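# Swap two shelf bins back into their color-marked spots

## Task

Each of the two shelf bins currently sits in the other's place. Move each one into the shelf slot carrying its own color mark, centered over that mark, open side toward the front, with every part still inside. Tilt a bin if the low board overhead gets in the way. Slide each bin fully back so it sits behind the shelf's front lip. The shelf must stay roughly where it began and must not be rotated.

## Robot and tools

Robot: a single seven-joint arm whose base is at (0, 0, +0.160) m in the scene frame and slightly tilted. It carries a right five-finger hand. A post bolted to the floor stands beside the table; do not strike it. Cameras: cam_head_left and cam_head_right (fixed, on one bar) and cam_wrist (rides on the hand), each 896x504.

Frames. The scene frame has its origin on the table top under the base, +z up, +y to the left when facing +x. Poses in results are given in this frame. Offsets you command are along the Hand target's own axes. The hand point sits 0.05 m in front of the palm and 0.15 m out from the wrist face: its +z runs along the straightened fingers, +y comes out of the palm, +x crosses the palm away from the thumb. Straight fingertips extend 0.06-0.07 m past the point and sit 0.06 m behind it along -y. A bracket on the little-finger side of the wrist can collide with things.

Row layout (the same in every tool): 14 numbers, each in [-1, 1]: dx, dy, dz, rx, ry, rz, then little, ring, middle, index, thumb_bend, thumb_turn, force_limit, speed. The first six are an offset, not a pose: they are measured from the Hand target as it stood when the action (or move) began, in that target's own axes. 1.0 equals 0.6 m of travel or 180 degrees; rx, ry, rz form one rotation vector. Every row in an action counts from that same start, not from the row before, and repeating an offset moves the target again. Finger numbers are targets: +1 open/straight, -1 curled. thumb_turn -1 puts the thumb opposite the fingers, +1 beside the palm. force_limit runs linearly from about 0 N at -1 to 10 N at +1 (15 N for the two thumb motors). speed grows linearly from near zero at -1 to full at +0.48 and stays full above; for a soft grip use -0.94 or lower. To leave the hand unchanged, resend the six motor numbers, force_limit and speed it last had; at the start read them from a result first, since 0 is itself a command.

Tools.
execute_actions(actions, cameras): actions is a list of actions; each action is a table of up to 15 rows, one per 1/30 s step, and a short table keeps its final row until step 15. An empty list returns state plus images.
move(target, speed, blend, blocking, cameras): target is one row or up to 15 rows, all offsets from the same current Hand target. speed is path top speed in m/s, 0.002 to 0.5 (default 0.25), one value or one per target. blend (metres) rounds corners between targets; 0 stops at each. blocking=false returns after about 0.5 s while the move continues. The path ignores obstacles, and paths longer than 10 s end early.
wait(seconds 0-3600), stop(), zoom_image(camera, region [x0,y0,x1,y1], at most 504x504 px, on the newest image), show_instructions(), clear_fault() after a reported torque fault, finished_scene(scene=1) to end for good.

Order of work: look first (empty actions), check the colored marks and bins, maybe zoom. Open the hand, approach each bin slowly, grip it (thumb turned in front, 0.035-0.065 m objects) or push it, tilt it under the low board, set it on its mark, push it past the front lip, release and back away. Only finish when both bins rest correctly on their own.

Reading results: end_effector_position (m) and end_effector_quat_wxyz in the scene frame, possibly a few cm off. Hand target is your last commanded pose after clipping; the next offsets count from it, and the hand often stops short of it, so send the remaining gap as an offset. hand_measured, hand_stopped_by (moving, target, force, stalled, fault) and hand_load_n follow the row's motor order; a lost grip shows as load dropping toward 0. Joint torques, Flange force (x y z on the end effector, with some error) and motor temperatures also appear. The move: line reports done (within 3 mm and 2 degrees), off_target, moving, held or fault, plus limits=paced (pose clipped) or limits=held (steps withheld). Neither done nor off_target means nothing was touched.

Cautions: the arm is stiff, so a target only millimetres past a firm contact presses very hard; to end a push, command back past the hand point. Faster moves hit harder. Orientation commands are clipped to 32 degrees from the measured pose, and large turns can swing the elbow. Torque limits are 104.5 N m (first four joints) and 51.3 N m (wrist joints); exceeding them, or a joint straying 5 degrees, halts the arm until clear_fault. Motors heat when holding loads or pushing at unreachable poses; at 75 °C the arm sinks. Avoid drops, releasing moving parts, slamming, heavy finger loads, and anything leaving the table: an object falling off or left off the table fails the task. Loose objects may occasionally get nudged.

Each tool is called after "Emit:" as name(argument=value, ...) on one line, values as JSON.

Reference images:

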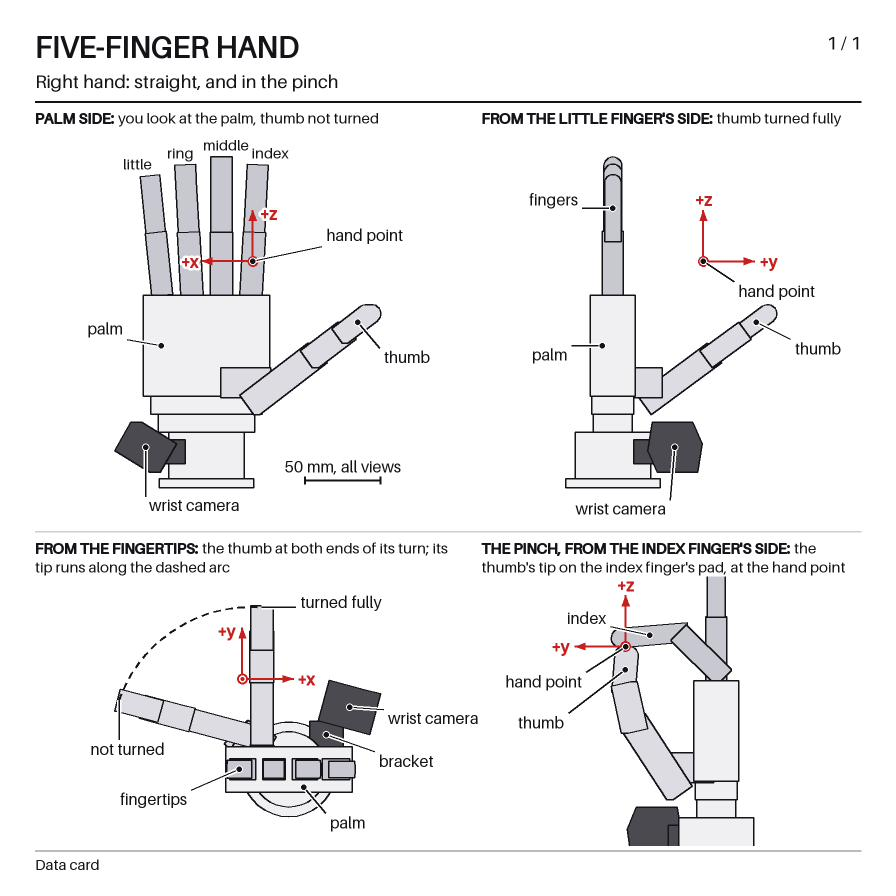

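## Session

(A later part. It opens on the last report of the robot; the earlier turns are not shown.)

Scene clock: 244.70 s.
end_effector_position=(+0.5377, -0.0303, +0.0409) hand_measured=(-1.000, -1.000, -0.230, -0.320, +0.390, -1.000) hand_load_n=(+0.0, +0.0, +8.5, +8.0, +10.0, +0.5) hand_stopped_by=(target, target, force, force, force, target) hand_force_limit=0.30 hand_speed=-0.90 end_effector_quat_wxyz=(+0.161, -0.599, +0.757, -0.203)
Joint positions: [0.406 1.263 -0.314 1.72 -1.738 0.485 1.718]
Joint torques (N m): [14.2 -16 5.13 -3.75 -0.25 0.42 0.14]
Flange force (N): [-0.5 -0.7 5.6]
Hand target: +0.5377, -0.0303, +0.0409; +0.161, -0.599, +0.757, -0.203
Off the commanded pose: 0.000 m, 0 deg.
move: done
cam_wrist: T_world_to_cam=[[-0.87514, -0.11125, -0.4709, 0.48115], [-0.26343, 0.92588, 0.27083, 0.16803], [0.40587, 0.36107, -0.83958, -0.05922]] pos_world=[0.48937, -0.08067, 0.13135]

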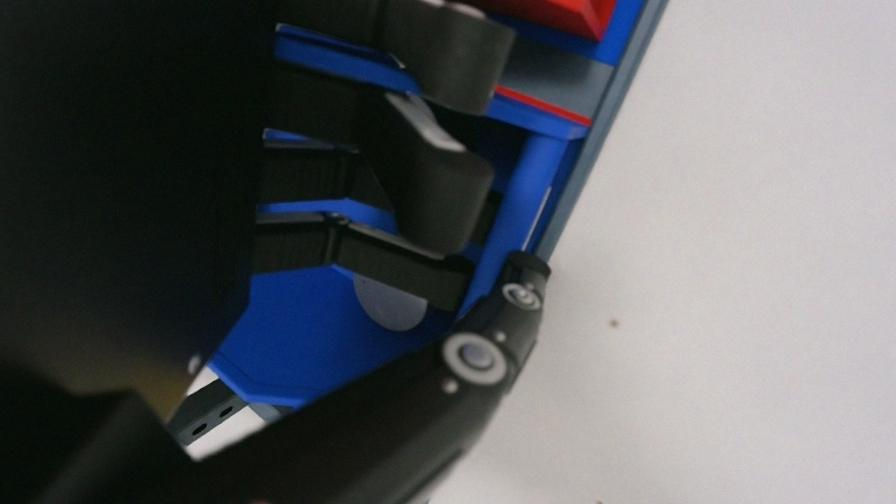

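Emit:
move(target=[0,-0.01,-0.0173,0,0,0,-1,-1,-0.55,-0.55,-0.3,-1,0.3,-0.9], speed=0.02, cameras=["cam_wrist", "cam_head_right"])

Scene clock: 246.27 s.
end_effector_position=(+0.5377, -0.0303, +0.0528) hand_measured=(-1.000, -1.000, -0.230, -0.320, +0.392, -1.000) hand_load_n=(+0.5, +0.0, +8.0, +2.0, +8.0, +0.5) hand_stopped_by=(target, target, force, force, force, target) hand_force_limit=0.30 hand_speed=-0.90 end_effector_quat_wxyz=(+0.161, -0.599, +0.757, -0.203)
Joint positions: [0.418 1.242 -0.307 1.721 -1.689 0.492 1.668]
Joint torques (N m): [14.04 -16.32 4.77 -6.17 -0.8 0.38 0.1]
Flange force (N): [-0.9 3.6 1.3]
Hand target: +0.5377, -0.0303, +0.0528; +0.161, -0.599, +0.757, -0.203
Off the commanded pose: 0.000 m, 0 deg.
move: done
cam_wrist: T_world_to_cam=[[-0.87521, -0.11119, -0.4708, 0.48677], [-0.26336, 0.92588, 0.2709, 0.16476], [0.40578, 0.36108, -0.83962, -0.04918]] pos_world=[0.48937, -0.08067, 0.14325]
Images, in order (width x height): cam_head_right 896x504, cam_wrist 896x504.

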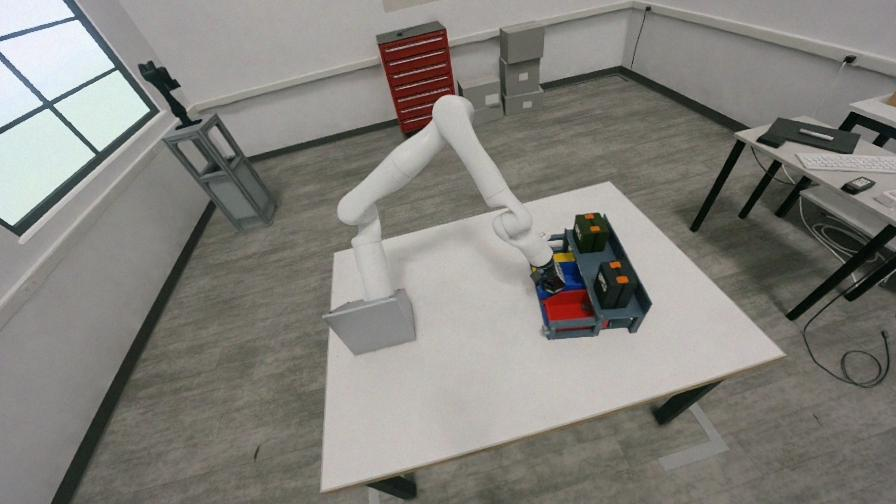

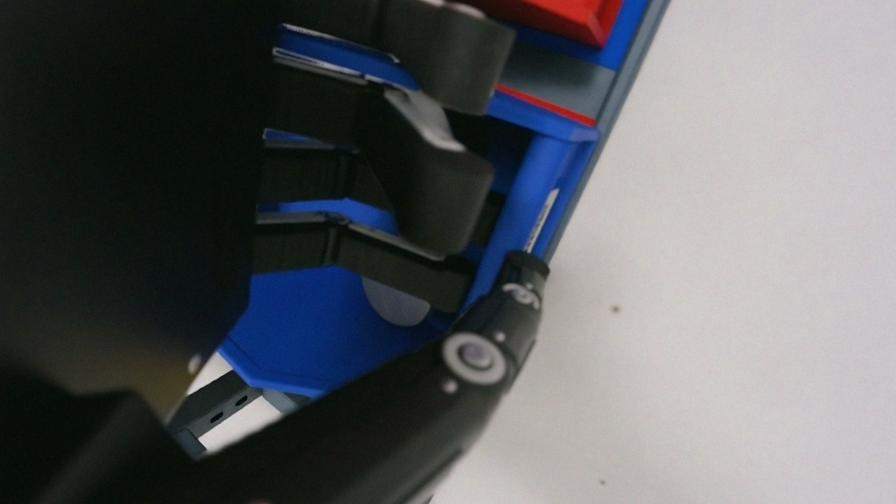

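Emit:
move(target=[0,0.0433,-0.025,0,0,0,-1,-1,-0.55,-0.55,-0.3,-1,0.3,-0.9], speed=0.03, cameras=["cam_wrist", "cam_head_right"])

Emit:
zoom_image(camera="cam_head_right", region=[500, 190, 680, 350])

Scene clock: 248.97 s.
end_effector_position=(+0.5085, -0.0234, +0.0528) hand_measured=(-1.000, -1.000, -0.230, -0.320, +0.392, -1.000) hand_load_n=(+0.0, +0.0, +7.5, +2.0, +8.5, +1.0) hand_stopped_by=(target, target, force, force, force, target) hand_force_limit=0.30 hand_speed=-0.90 end_effector_quat_wxyz=(+0.161, -0.599, +0.757, -0.203)
Joint positions: [0.442 1.222 -0.312 1.825 -1.814 0.506 1.828]
Joint torques (N m): [13.3 -15.58 4.67 -5.46 -0.88 0.55 0.08]
Flange force (N): [-0.4 1.4 1.2]
Hand target: +0.5085, -0.0234, +0.0528; +0.161, -0.599, +0.757, -0.203
Off the commanded pose: 0.000 m, 0 deg.
move: done
cam_wrist: T_world_to_cam=[[-0.87521, -0.11119, -0.4708, 0.46203], [-0.26336, 0.92588, 0.2709, 0.15066], [0.40578, 0.36108, -0.83962, -0.03974]] pos_world=[0.46017, -0.07377, 0.14335]
Images, in order (width x height): cam_head_right 896x504, cam_wrist 896x504.

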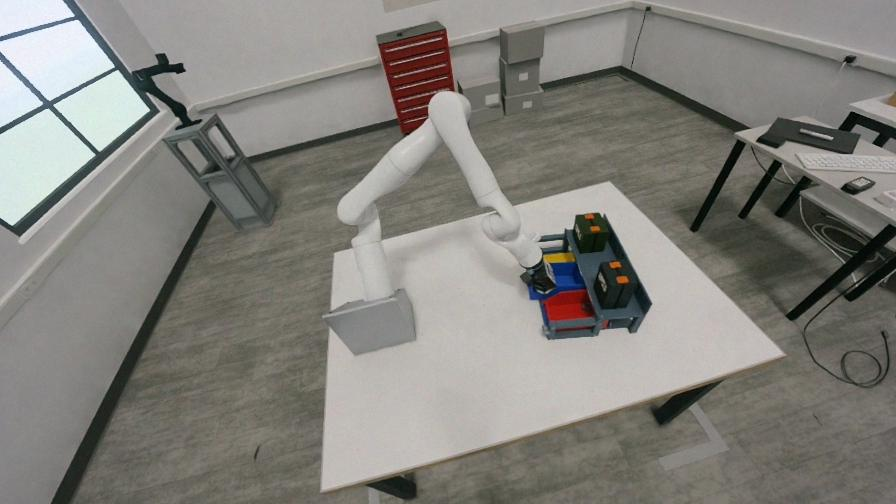

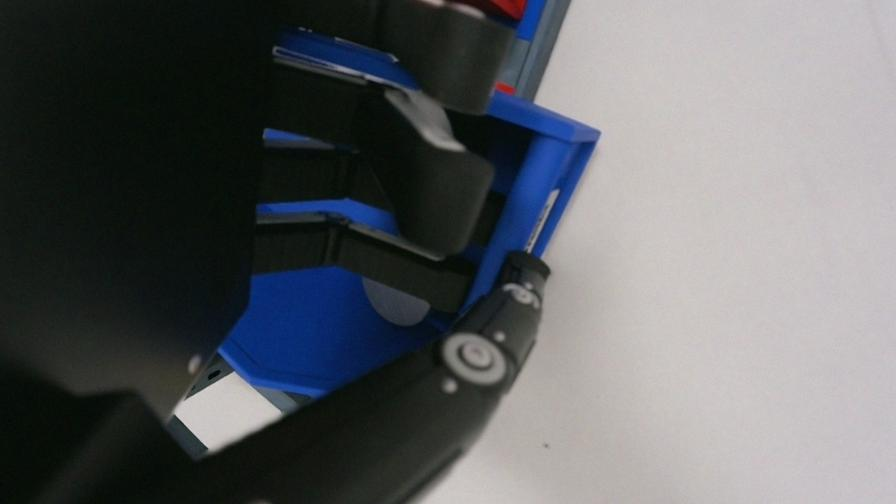

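Scaled by 2.800 from the camera's image (finer frame: 1280x720).

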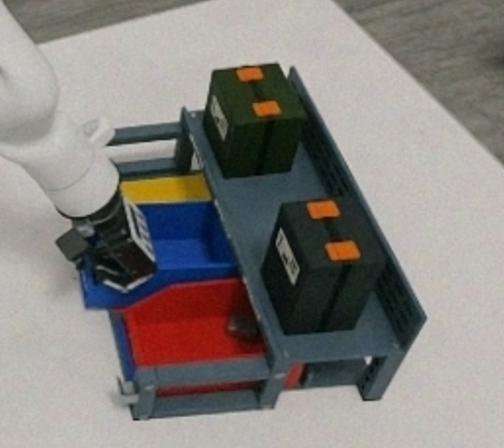

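Emit:
move(target=[0,0.0866,-0.05,0,0,0,-1,-1,-0.55,-0.55,-0.3,-1,0.3,-0.9], speed=0.04, cameras=["cam_wrist", "cam_head_right"])

Emit:
zoom_image(camera="cam_head_right", region=[480, 190, 680, 350])

Scene clock: 258.07 s.
end_effector_position=(+0.4501, -0.0096, +0.0529) hand_measured=(-1.000, -1.000, -0.230, -0.320, +0.392, -1.000) hand_load_n=(+0.0, +0.0, +7.5, +1.5, +8.0, +1.0) hand_stopped_by=(target, target, force, force, force, target) hand_force_limit=0.30 hand_speed=-0.90 end_effector_quat_wxyz=(+0.161, -0.599, +0.757, -0.203)
Joint positions: [0.455 1.187 -0.27 2.023 -2.019 0.601 2.09]
Joint torques (N m): [11.49 -13.61 4.49 -3.61 -0.74 0.71 0.13]
Flange force (N): [0.1 -0.8 0.3]
Hand target: +0.4501, -0.0096, +0.0528; +0.161, -0.599, +0.757, -0.203
Off the commanded pose: 0.000 m, 0 deg.
move: done
cam_wrist: T_world_to_cam=[[-0.87514, -0.11103, -0.47096, 0.41245], [-0.26327, 0.9259, 0.27092, 0.12255], [0.40598, 0.36108, -0.83952, -0.02108]] pos_world=[0.40177, -0.06007, 0.14335]
Images, in order (width x height): cam_head_right 896x504, cam_wrist 896x504.

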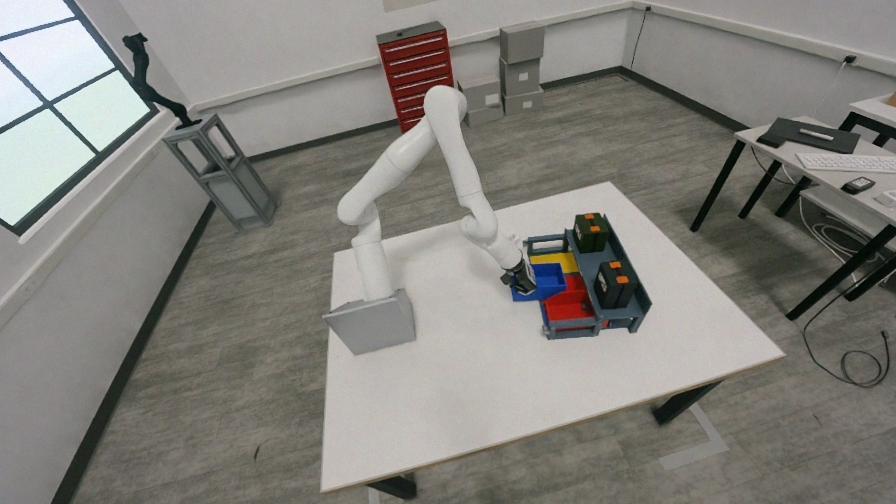

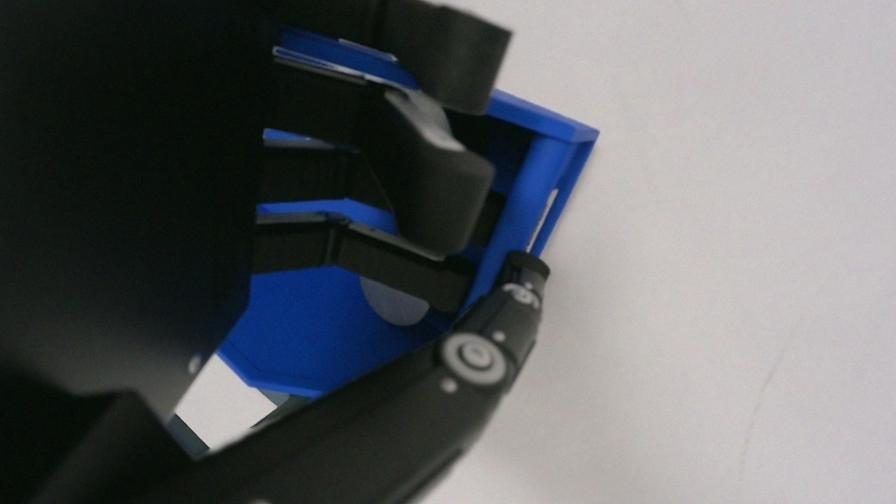

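Scaled by 2.520 from the camera's image (finer frame: 1280x720).

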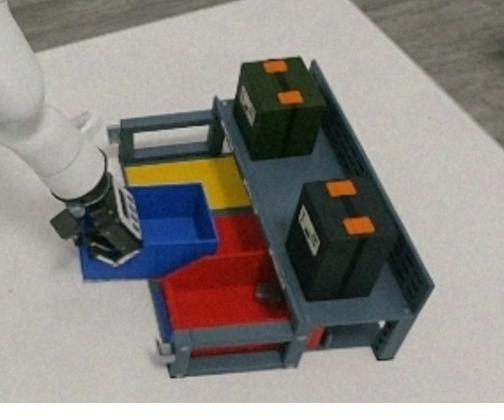

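Emit:
move(target=[0,0.0722,-0.0417,0,0,0,-1,-1,-0.55,-0.55,-0.3,-1,0.3,-0.9], speed=0.04, cameras=["cam_wrist", "cam_head_right"])

Emit:
zoom_image(camera="cam_head_right", region=[480, 220, 620, 340])

Scene clock: 261.93 s.
end_effector_position=(+0.4015, +0.0019, +0.0529) hand_measured=(-1.000, -1.000, -0.230, -0.320, +0.392, -1.000) hand_load_n=(+0.0, +0.0, +7.5, +2.0, +8.0, +1.0) hand_stopped_by=(target, target, force, force, force, target) hand_force_limit=0.30 hand_speed=-0.90 end_effector_quat_wxyz=(+0.161, -0.599, +0.757, -0.203)
Joint positions: [0.458 1.176 -0.223 2.178 -2.132 0.708 2.263]
Joint torques (N m): [10.86 -13.03 4.48 -3.09 -0.83 1.07 0.04]
Flange force (N): [-0.2 1.0 1.0]
Hand target: +0.4014, +0.0019, +0.0528; +0.161, -0.599, +0.757, -0.203
Off the commanded pose: 0.000 m, 0 deg.
move: done
cam_wrist: T_world_to_cam=[[-0.87517, -0.11116, -0.47087, 0.3712], [-0.26335, 0.92589, 0.27088, 0.09905], [0.40587, 0.36107, -0.83959, -0.00549]] pos_world=[0.35317, -0.04847, 0.14335]
Images, in order (width x height): cam_head_right 896x504, cam_wrist 896x504.

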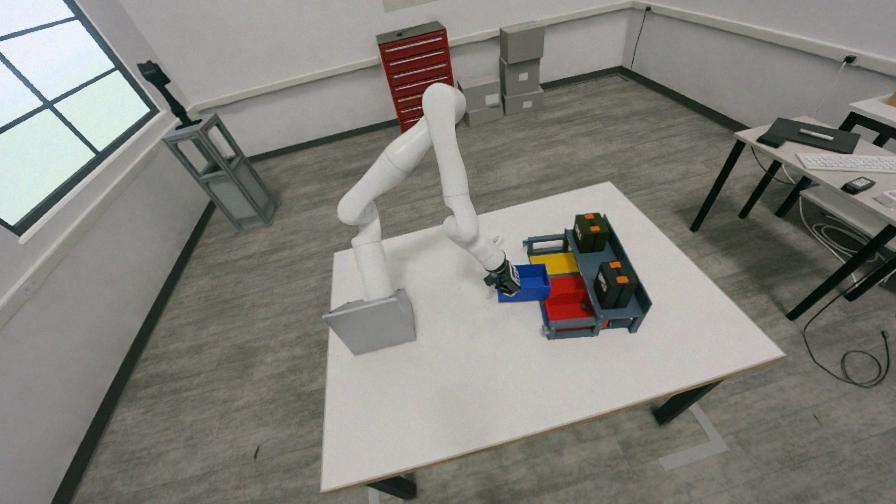

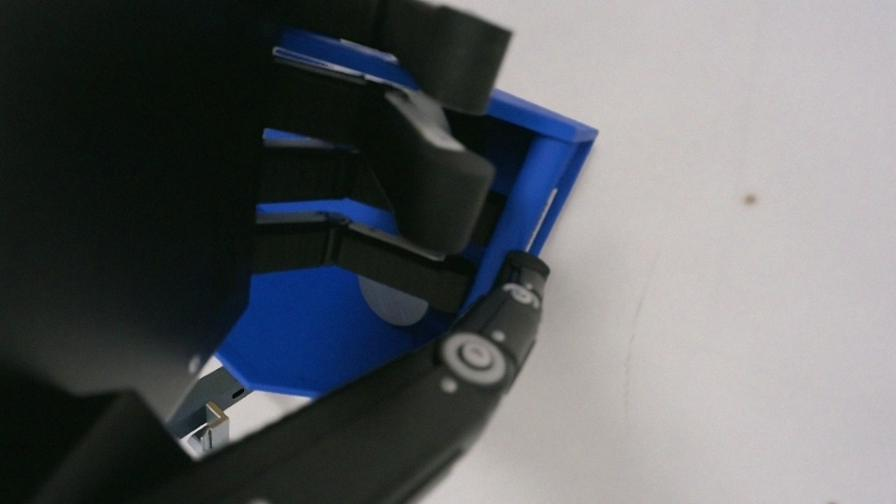

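Scaled by 3.600 from the camera's image (finer frame: 1280x720).

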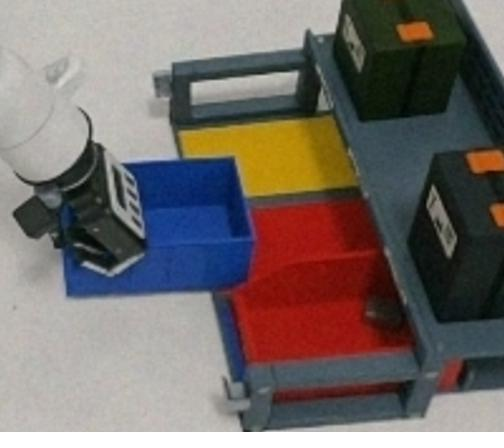

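Emit:
move(target=[0,-0.0083,-0.0144,0,0,0,-1,-1,-0.55,-0.55,-0.3,-1,0.3,-0.9], speed=0.02, cameras=["cam_wrist", "cam_head_right"])

Emit:
zoom_image(camera="cam_head_right", region=[480, 220, 620, 340])

Scene clock: 263.73 s.
end_effector_position=(+0.4014, +0.0019, +0.0628) hand_measured=(-1.000, -1.000, -0.230, -0.320, +0.392, -1.000) hand_load_n=(+0.0, +0.0, +8.5, +1.0, +6.5, +1.0) hand_stopped_by=(target, target, force, force, force, target) hand_force_limit=0.30 hand_speed=-0.90 end_effector_quat_wxyz=(+0.161, -0.599, +0.757, -0.203)
Joint positions: [0.479 1.155 -0.226 2.178 -2.094 0.691 2.232]
Joint torques (N m): [10.77 -12.92 4.48 -3.25 -0.77 0.98 0.08]
Flange force (N): [-0.3 0.9 1.3]
Hand target: +0.4014, +0.0019, +0.0628; +0.161, -0.599, +0.757, -0.203
Off the commanded pose: 0.000 m, 0 deg.
move: done
cam_wrist: T_world_to_cam=[[-0.87517, -0.11116, -0.47087, 0.37577], [-0.26335, 0.92589, 0.27088, 0.09634], [0.40587, 0.36107, -0.83959, 0.00286]] pos_world=[0.35307, -0.04847, 0.15325]
Images, in order (width x height): cam_head_right 896x504, cam_wrist 896x504.

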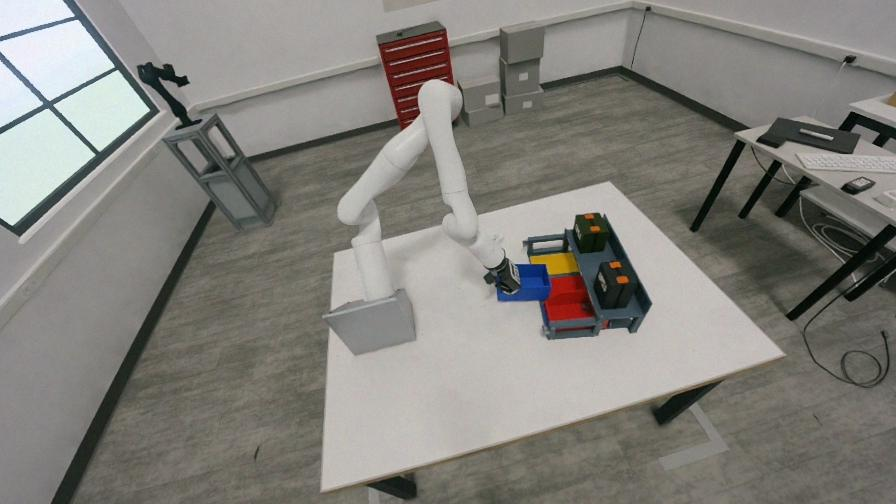

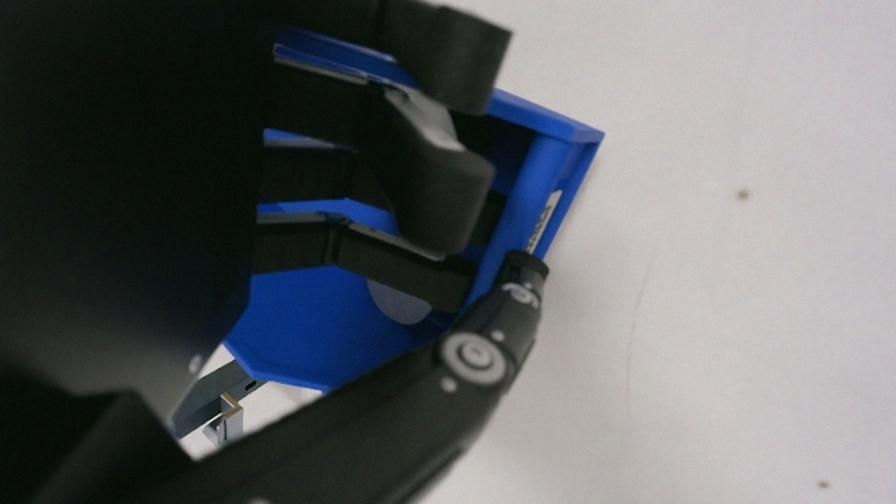

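Scaled by 3.600 from the camera's image (finer frame: 1280x720).

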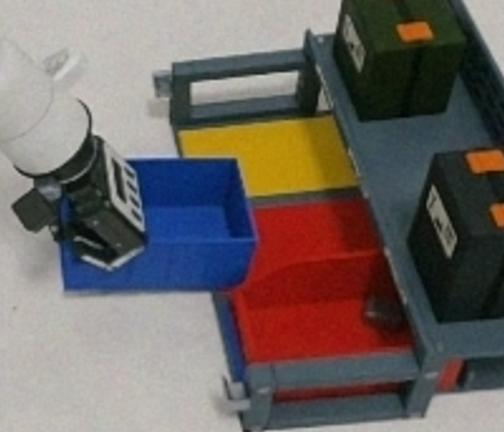

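Emit:
move(target=[0,0,0,0,0,0,-1,-1,-0.56,-0.6,-0.35,-1,0.8,-0.9])

Scene clock: 265.80 s.
end_effector_position=(+0.4014, +0.0019, +0.0628) hand_measured=(-1.000, -1.000, -0.236, -0.600, +0.356, -1.000) hand_load_n=(+0.0, +0.0, +14.5, +0.0, +12.5, +1.0) hand_stopped_by=(target, target, force, target, force, target) hand_force_limit=0.80 hand_speed=-0.90 end_effector_quat_wxyz=(+0.161, -0.599, +0.757, -0.203)
Joint positions: [0.479 1.155 -0.226 2.178 -2.094 0.691 2.232]
Joint torques (N m): [10.93 -12.91 4.72 -3.67 -1.08 0.96 0.07]
Flange force (N): [-0.6 0.8 0.3]
Hand target: +0.4014, +0.0019, +0.0628; +0.161, -0.599, +0.757, -0.203
Off the commanded pose: 0.000 m, 0 deg.
move: done

Emit:
move(target=[[0,0,0,0,0,0,-1,-1,-0.56,-0.1,-0.35,-1,0.8,-0.7],[0,0,0,0,0,0,-1,-1,-0.56,-0.4,-0.35,-1,-0.2,-0.9]], cameras=["cam_wrist"])

Emit:
zoom_image(camera="cam_wrist", region=[380, 80, 700, 400])

Scene clock: 269.07 s.
end_effector_position=(+0.4014, +0.0019, +0.0628) hand_measured=(-1.000, -1.000, -0.236, -0.400, +0.356, -1.000) hand_load_n=(+0.0, +0.0, +14.0, +0.0, +12.0, +1.0) hand_stopped_by=(target, target, force, target, force, target) hand_force_limit=-0.20 hand_speed=-0.90 end_effector_quat_wxyz=(+0.161, -0.599, +0.757, -0.203)
Joint positions: [0.479 1.155 -0.226 2.178 -2.094 0.691 2.232]
Joint torques (N m): [10.95 -13.06 4.6 -3.87 -1.12 1.03 0.05]
Flange force (N): [-0.4 1.5 0.2]
Hand target: +0.4014, +0.0019, +0.0628; +0.161, -0.599, +0.757, -0.203
Off the commanded pose: 0.000 m, 0 deg.
move: done
cam_wrist: T_world_to_cam=[[-0.87518, -0.11128, -0.47083, 0.37576], [-0.26344, 0.92587, 0.27086, 0.09638], [0.40578, 0.36108, -0.83962, 0.0029]] pos_world=[0.35307, -0.04847, 0.15325]

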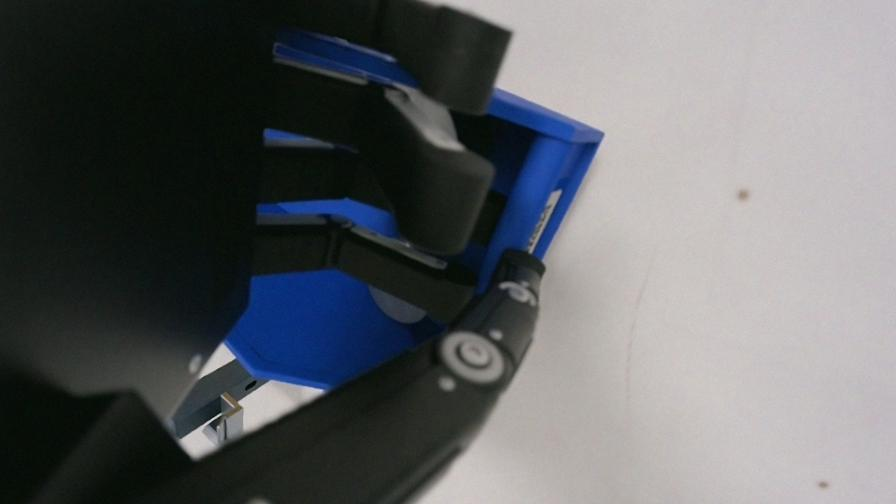

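Scaled by 1.575 from the camera's image (finer frame: 1280x720).

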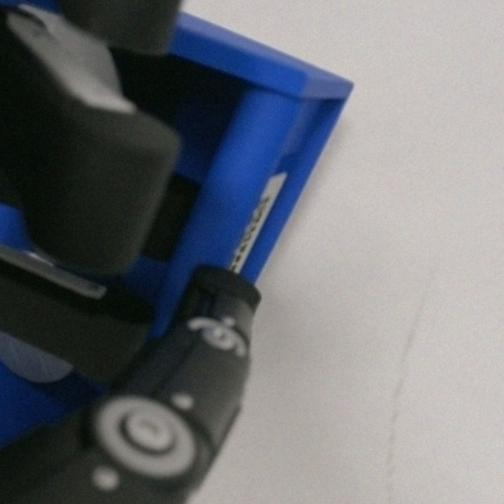

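Emit:
move(target=[0,-0.0083,-0.0144,0,0,0,-1,-1,-0.56,-0.4,-0.35,-1,-0.2,-0.9], speed=0.02, cameras=["cam_wrist", "cam_head_right"])

Emit:
zoom_image(camera="cam_head_right", region=[480, 220, 620, 340])

Scene clock: 271.43 s.
end_effector_position=(+0.4014, +0.0019, +0.0728) hand_measured=(-1.000, -1.000, -0.236, -0.400, +0.356, -1.000) hand_load_n=(+0.0, +0.0, +14.5, +0.0, +10.0, +1.5) hand_stopped_by=(target, target, force, target, force, target) hand_force_limit=-0.20 hand_speed=-0.90 end_effector_quat_wxyz=(+0.161, -0.599, +0.757, -0.203)
Joint positions: [0.501 1.134 -0.23 2.176 -2.053 0.675 2.198]
Joint torques (N m): [10.88 -12.89 4.64 -3.55 -0.98 0.95 0.12]
Flange force (N): [-0.3 0.1 1.3]
Hand target: +0.4014, +0.0019, +0.0728; +0.161, -0.599, +0.757, -0.203
Off the commanded pose: 0.000 m, 0 deg.
move: done
cam_wrist: T_world_to_cam=[[-0.87518, -0.11128, -0.47083, 0.38047], [-0.26344, 0.92587, 0.27086, 0.09367], [0.40578, 0.36108, -0.83962, 0.0113]] pos_world=[0.35307, -0.04847, 0.16325]
Images, in order (width x height): cam_head_right 896x504, cam_wrist 896x504.

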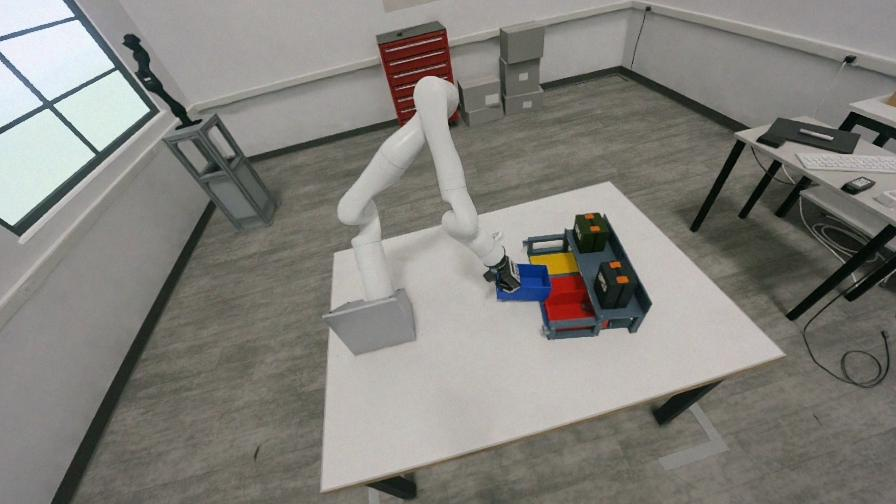

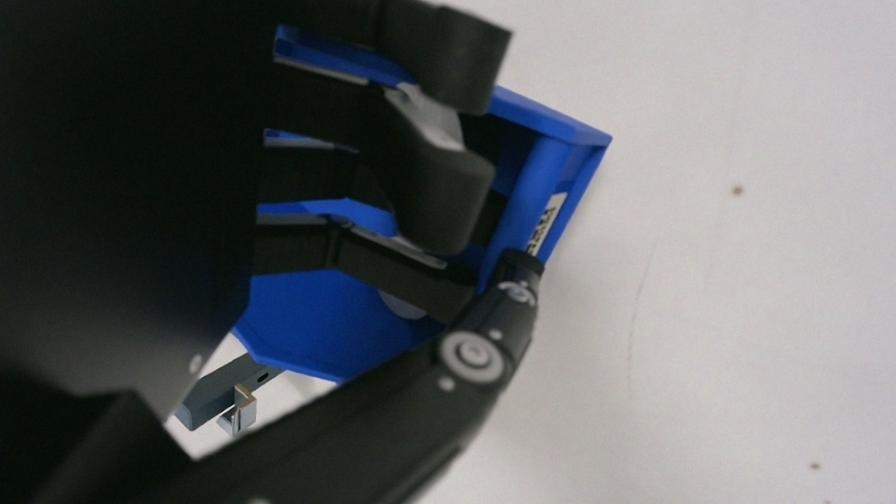

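Scaled by 3.600 from the camera's image (finer frame: 1280x720).

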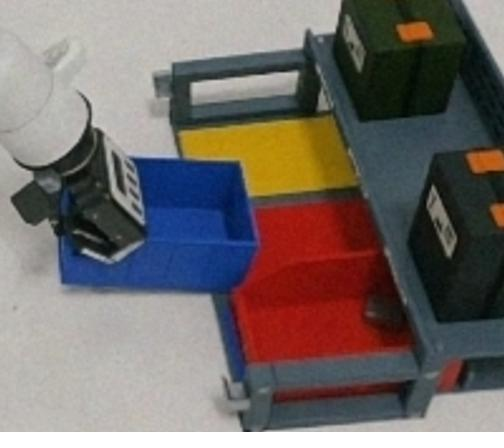

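Emit:
move(target=[[0,0.0167,0.0289,0,0,0,-1,-1,-0.56,-0.4,-0.35,-1,-0.2,-0.9],[0,-0.0771,0.083,0,0,0,-1,-1,-0.56,-0.4,-0.35,-1,-0.2,-0.9]], speed=0.04, cameras=["cam_wrist", "cam_head_right"])

Emit:
zoom_image(camera="cam_head_right", region=[480, 200, 620, 340])

Scene clock: 289.97 s.
end_effector_position=(+0.4646, -0.0130, +0.0527) hand_measured=(-1.000, -1.000, -0.238, -0.400, +0.354, -1.000) hand_load_n=(+0.0, +0.0, +0.5, +0.5, +0.0, +0.0) hand_stopped_by=(target, target, force, target, force, target) hand_force_limit=-0.20 hand_speed=-0.90 end_effector_quat_wxyz=(+0.161, -0.599, +0.757, -0.203)
Joint positions: [0.455 1.195 -0.285 1.975 -1.976 0.571 2.033]
Joint torques (N m): [10.87 -13.75 3.36 -4.4 -0.85 1.12 0]
Flange force (N): [1.3 -0.1 -2.5]
Hand target: +0.4647, -0.0130, +0.0528; +0.161, -0.599, +0.757, -0.203
Off the commanded pose: 0.000 m, 0 deg.
move: done
cam_wrist: T_world_to_cam=[[-0.87519, -0.11124, -0.47082, 0.4248], [-0.26344, 0.92584, 0.27096, 0.12954], [0.40577, 0.36117, -0.83959, -0.0258]] pos_world=[0.41637, -0.06337, 0.14325]
Images, in order (width x height): cam_head_right 896x504, cam_wrist 896x504.

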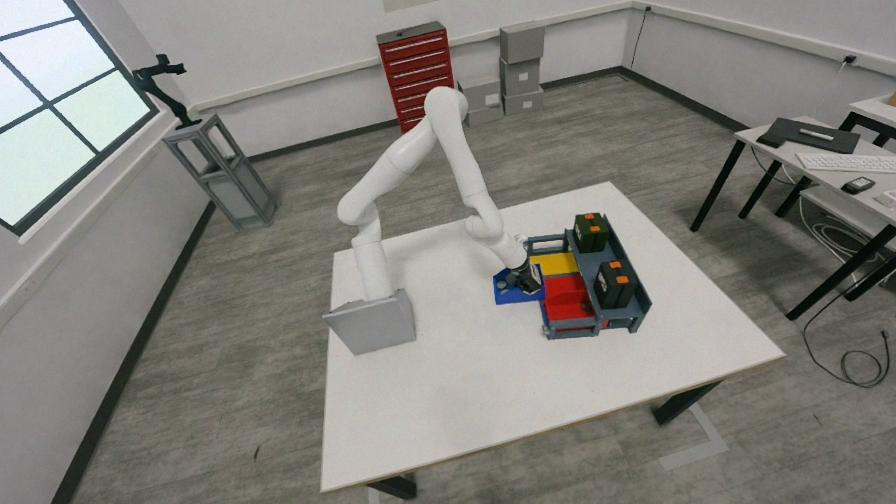

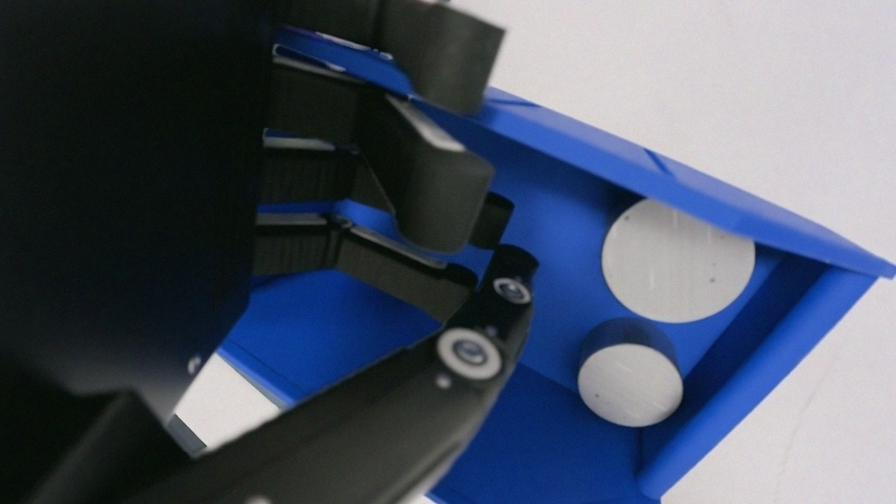

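Scaled by 3.600 from the camera's image (finer frame: 1280x720).

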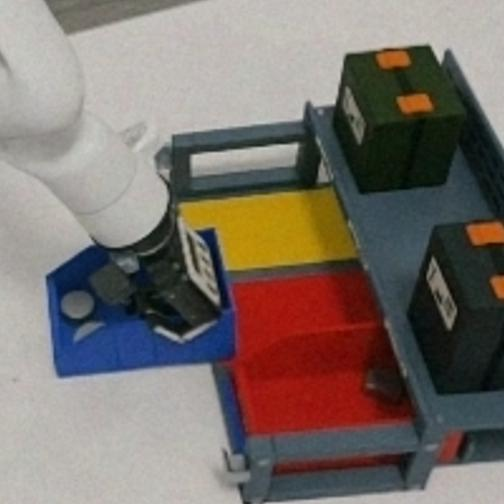

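Emit:
move(target=[0,-0.0917,-0.1588,0,0,0,-1,-1,-0.56,-0.4,-0.35,-1,-0.2,-0.9], speed=0.06, cameras=["cam_wrist", "cam_head_right", "cam_head_left"])

Emit:
zoom_image(camera="cam_head_right", region=[480, 200, 620, 340])

Emit:
zoom_image(camera="cam_head_left", region=[460, 200, 600, 340])

Scene clock: 293.60 s.
end_effector_position=(+0.4646, -0.0131, +0.1629) hand_measured=(-1.000, -1.000, -0.238, -0.400, +0.354, -1.000) hand_load_n=(+0.0, +0.0, +0.0, +0.0, +0.0, +0.0) hand_stopped_by=(target, target, force, target, force, target) hand_force_limit=-0.20 hand_speed=-0.90 end_effector_quat_wxyz=(+0.161, -0.599, +0.757, -0.203)
Joint positions: [0.58 0.999 -0.232 1.925 -1.464 0.613 1.533]
Joint torques (N m): [10.47 -12.09 4.4 -6.22 -0.96 0.15 0.09]
Flange force (N): [-0.7 2.6 -0.7]
Hand target: +0.4646, -0.0131, +0.1628; +0.161, -0.599, +0.757, -0.203
Off the commanded pose: 0.000 m, 0 deg.
move: done
cam_wrist: T_world_to_cam=[[-0.87511, -0.11111, -0.47099, 0.47656], [-0.26334, 0.92589, 0.27088, 0.09976], [0.40598, 0.36108, -0.83952, 0.06661]] pos_world=[0.41627, -0.06347, 0.25335]

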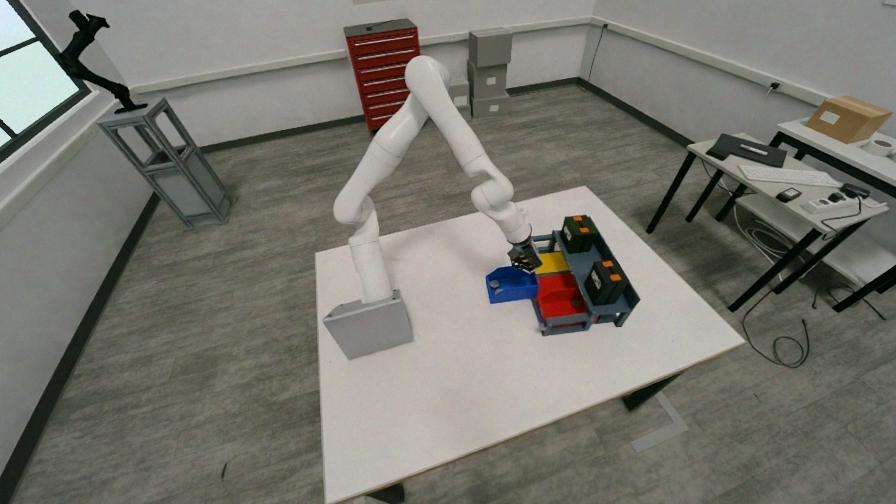

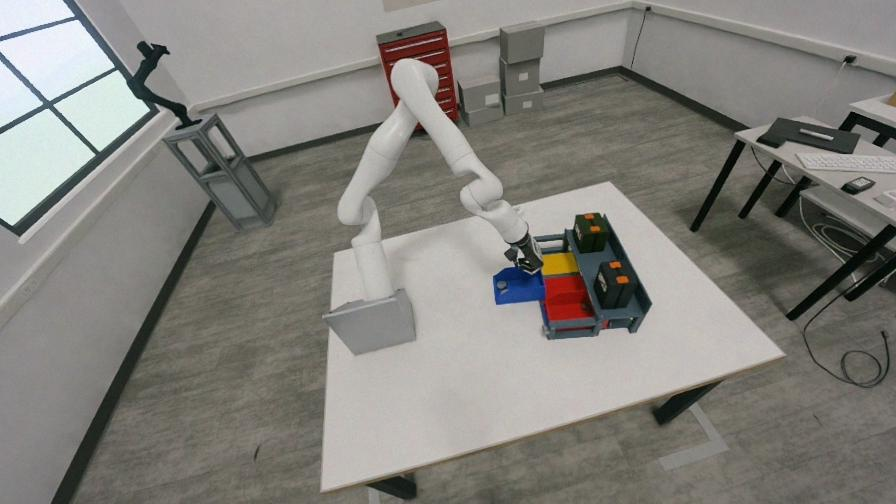

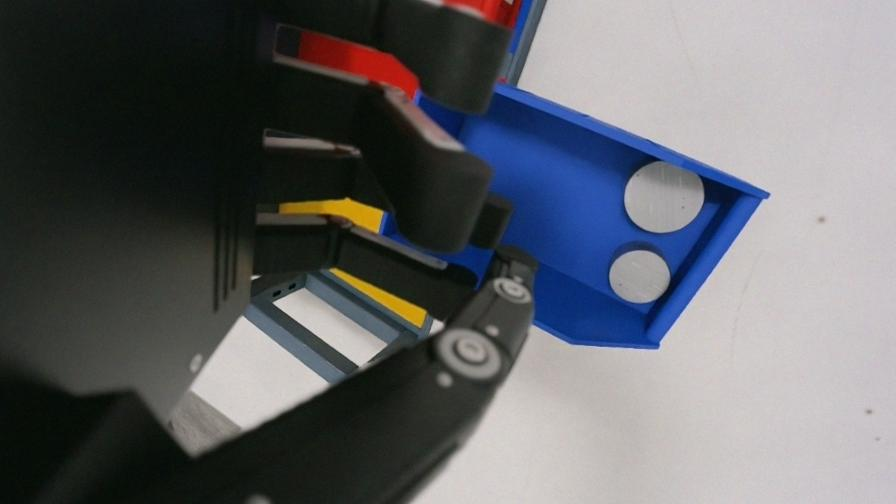

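Scaled by 3.600 from the camera's image (finer frame: 1280x720).

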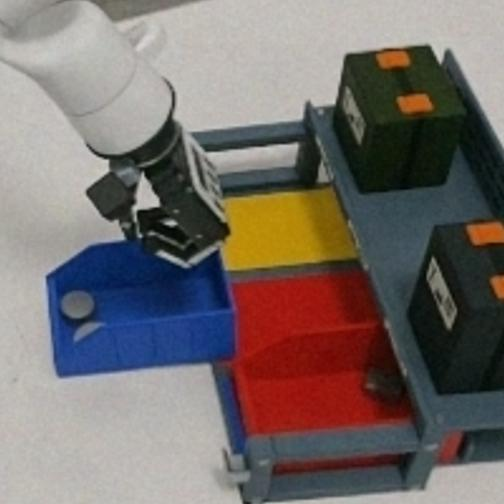

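Scaled by 3.600 from the camera's image (finer frame: 1280x720).

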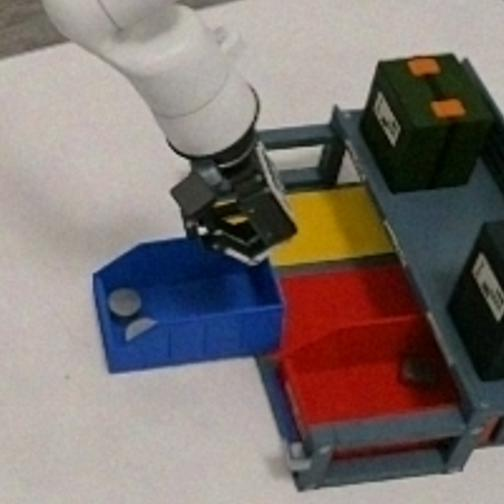

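Emit:
move(target=[0,-0.03,-0.15,0,0,0,-1,-1,-0.3,-0.3,1,-1,-0.2,-0.6], speed=0.1, cameras=["cam_wrist"])

Emit:
zoom_image(camera="cam_wrist", region=[360, 0, 720, 360])

Scene clock: 295.97 s.
end_effector_position=(+0.4360, -0.0063, +0.2497) hand_measured=(-1.000, -1.000, -0.300, -0.300, +1.000, -1.000) hand_load_n=(+0.0, +0.0, +0.0, +0.0, +0.0, +0.0) hand_stopped_by=(target, target, target, target, target, target) hand_force_limit=-0.20 hand_speed=-0.60 end_effector_quat_wxyz=(+0.161, -0.599, +0.757, -0.203)
Joint positions: [0.648 0.841 -0.118 1.908 -1.213 0.789 1.308]
Joint torques (N m): [9.34 -10.36 4.67 -7.28 -1.03 -0.09 0.07]
Flange force (N): [-0.6 3.1 0.4]
Hand target: +0.4360, -0.0063, +0.2497; +0.161, -0.599, +0.757, -0.203
Off the commanded pose: 0.000 m, 0 deg.
move: done
cam_wrist: T_world_to_cam=[[-0.8752, -0.1112, -0.4708, 0.49317], [-0.26337, 0.92588, 0.2709, 0.06249], [0.40578, 0.36108, -0.83962, 0.14886]] pos_world=[0.38767, -0.05677, 0.34025]

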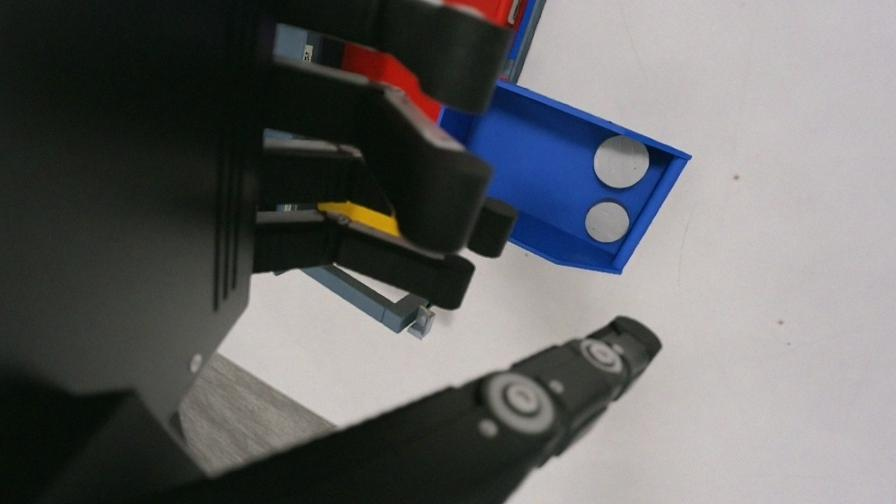

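Scaled by 1.400 from the camera's image (finer frame: 1280x720).

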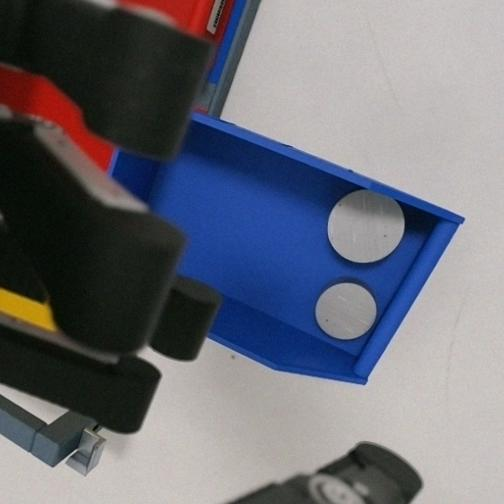

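Emit:
move(target=[-0.013,-0.0578,0.2445,0,0,0,-1,-1,-0.1,-0.1,1,-1,-0.4,-0.6], speed=0.1, cameras=["cam_wrist"])

Emit:
zoom_image(camera="cam_wrist", region=[360, 100, 720, 460])

Scene clock: 304.70 s.
end_effector_position=(+0.5384, -0.0225, +0.1401) hand_measured=(-1.000, -1.000, -0.100, -0.100, +1.000, -1.000) hand_load_n=(+0.0, +0.0, +0.0, +0.0, +0.0, +0.0) hand_stopped_by=(target, target, target, target, target, target) hand_force_limit=-0.40 hand_speed=-0.60 end_effector_quat_wxyz=(+0.161, -0.599, +0.757, -0.203)
Joint positions: [0.462 1.089 -0.215 1.704 -1.392 0.606 1.339]
Joint torques (N m): [12.38 -14.13 4.89 -6.56 -0.91 -0.09 0.05]
Flange force (N): [-0.5 3.7 -0.7]
Hand target: +0.5384, -0.0225, +0.1401; +0.161, -0.599, +0.757, -0.203
Off the commanded pose: 0.000 m, 0 deg.
move: done
cam_wrist: T_world_to_cam=[[-0.87518, -0.11128, -0.47083, 0.52934], [-0.26344, 0.92587, 0.27086, 0.13413], [0.40578, 0.36108, -0.83962, 0.02102]] pos_world=[0.49007, -0.07287, 0.23055]

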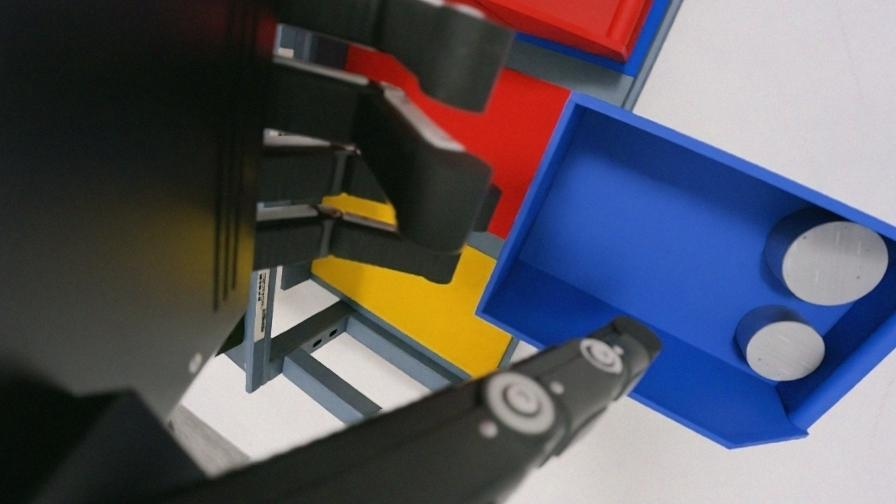

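Scaled by 1.400 from the camera's image (finer frame: 1280x720).

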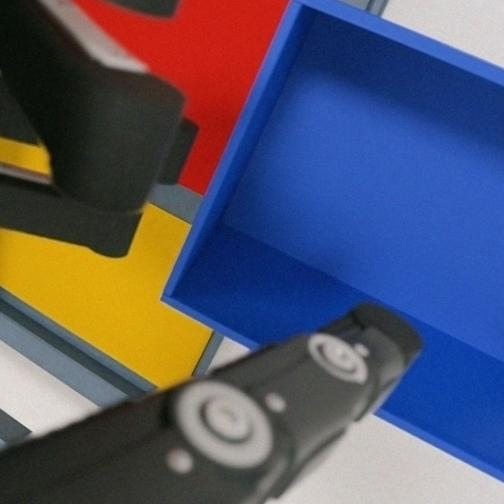

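Emit:
move(target=[0,0.0417,0.0722,0,0,0,-1,-1,-0.1,-0.1,1,-1,-0.4,-0.6], speed=0.04, cameras=["cam_wrist"])

Emit:
zoom_image(camera="cam_wrist", region=[360, 100, 720, 460])

Scene clock: 308.40 s.
end_effector_position=(+0.5384, -0.0224, +0.0900) hand_measured=(-1.000, -1.000, -0.100, -0.100, +1.000, -1.000) hand_load_n=(+0.0, +0.0, +0.0, +0.5, +0.0, +0.0) hand_stopped_by=(target, target, target, target, target, target) hand_force_limit=-0.40 hand_speed=-0.60 end_effector_quat_wxyz=(+0.161, -0.599, +0.757, -0.203)
Joint positions: [0.446 1.169 -0.292 1.727 -1.549 0.513 1.517]
Joint torques (N m): [12.18 -13.86 4.36 -5.11 -0.57 0.18 0.03]
Flange force (N): [-0.6 1.8 -1.2]
Hand target: +0.5384, -0.0224, +0.0900; +0.161, -0.599, +0.757, -0.203
Off the commanded pose: 0.000 m, 0 deg.
move: done
cam_wrist: T_world_to_cam=[[-0.87519, -0.11124, -0.47082, 0.50577], [-0.26344, 0.92584, 0.27096, 0.14758], [0.40577, 0.36117, -0.83959, -0.02107]] pos_world=[0.49007, -0.07277, 0.18045]

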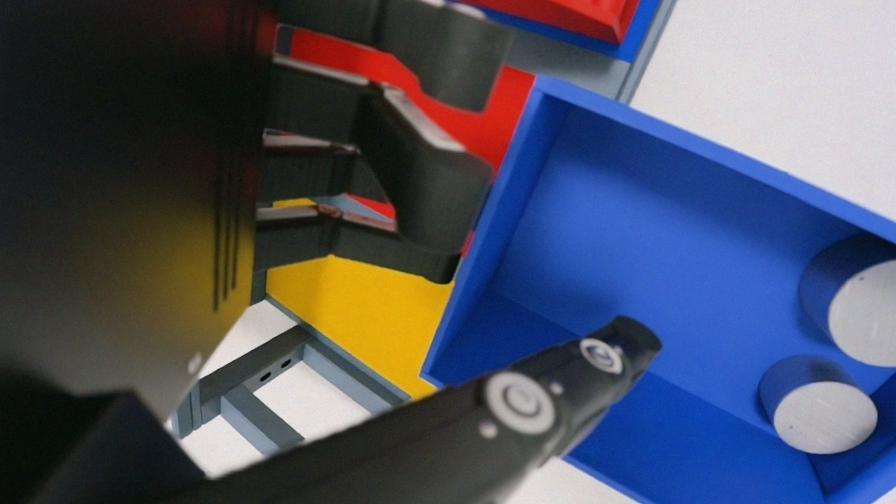

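Scaled by 1.400 from the camera's image (finer frame: 1280x720).

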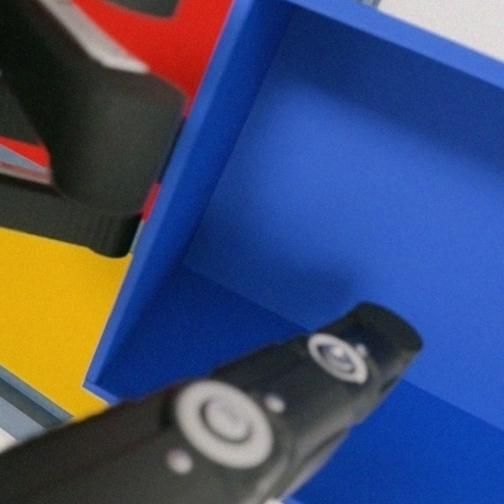

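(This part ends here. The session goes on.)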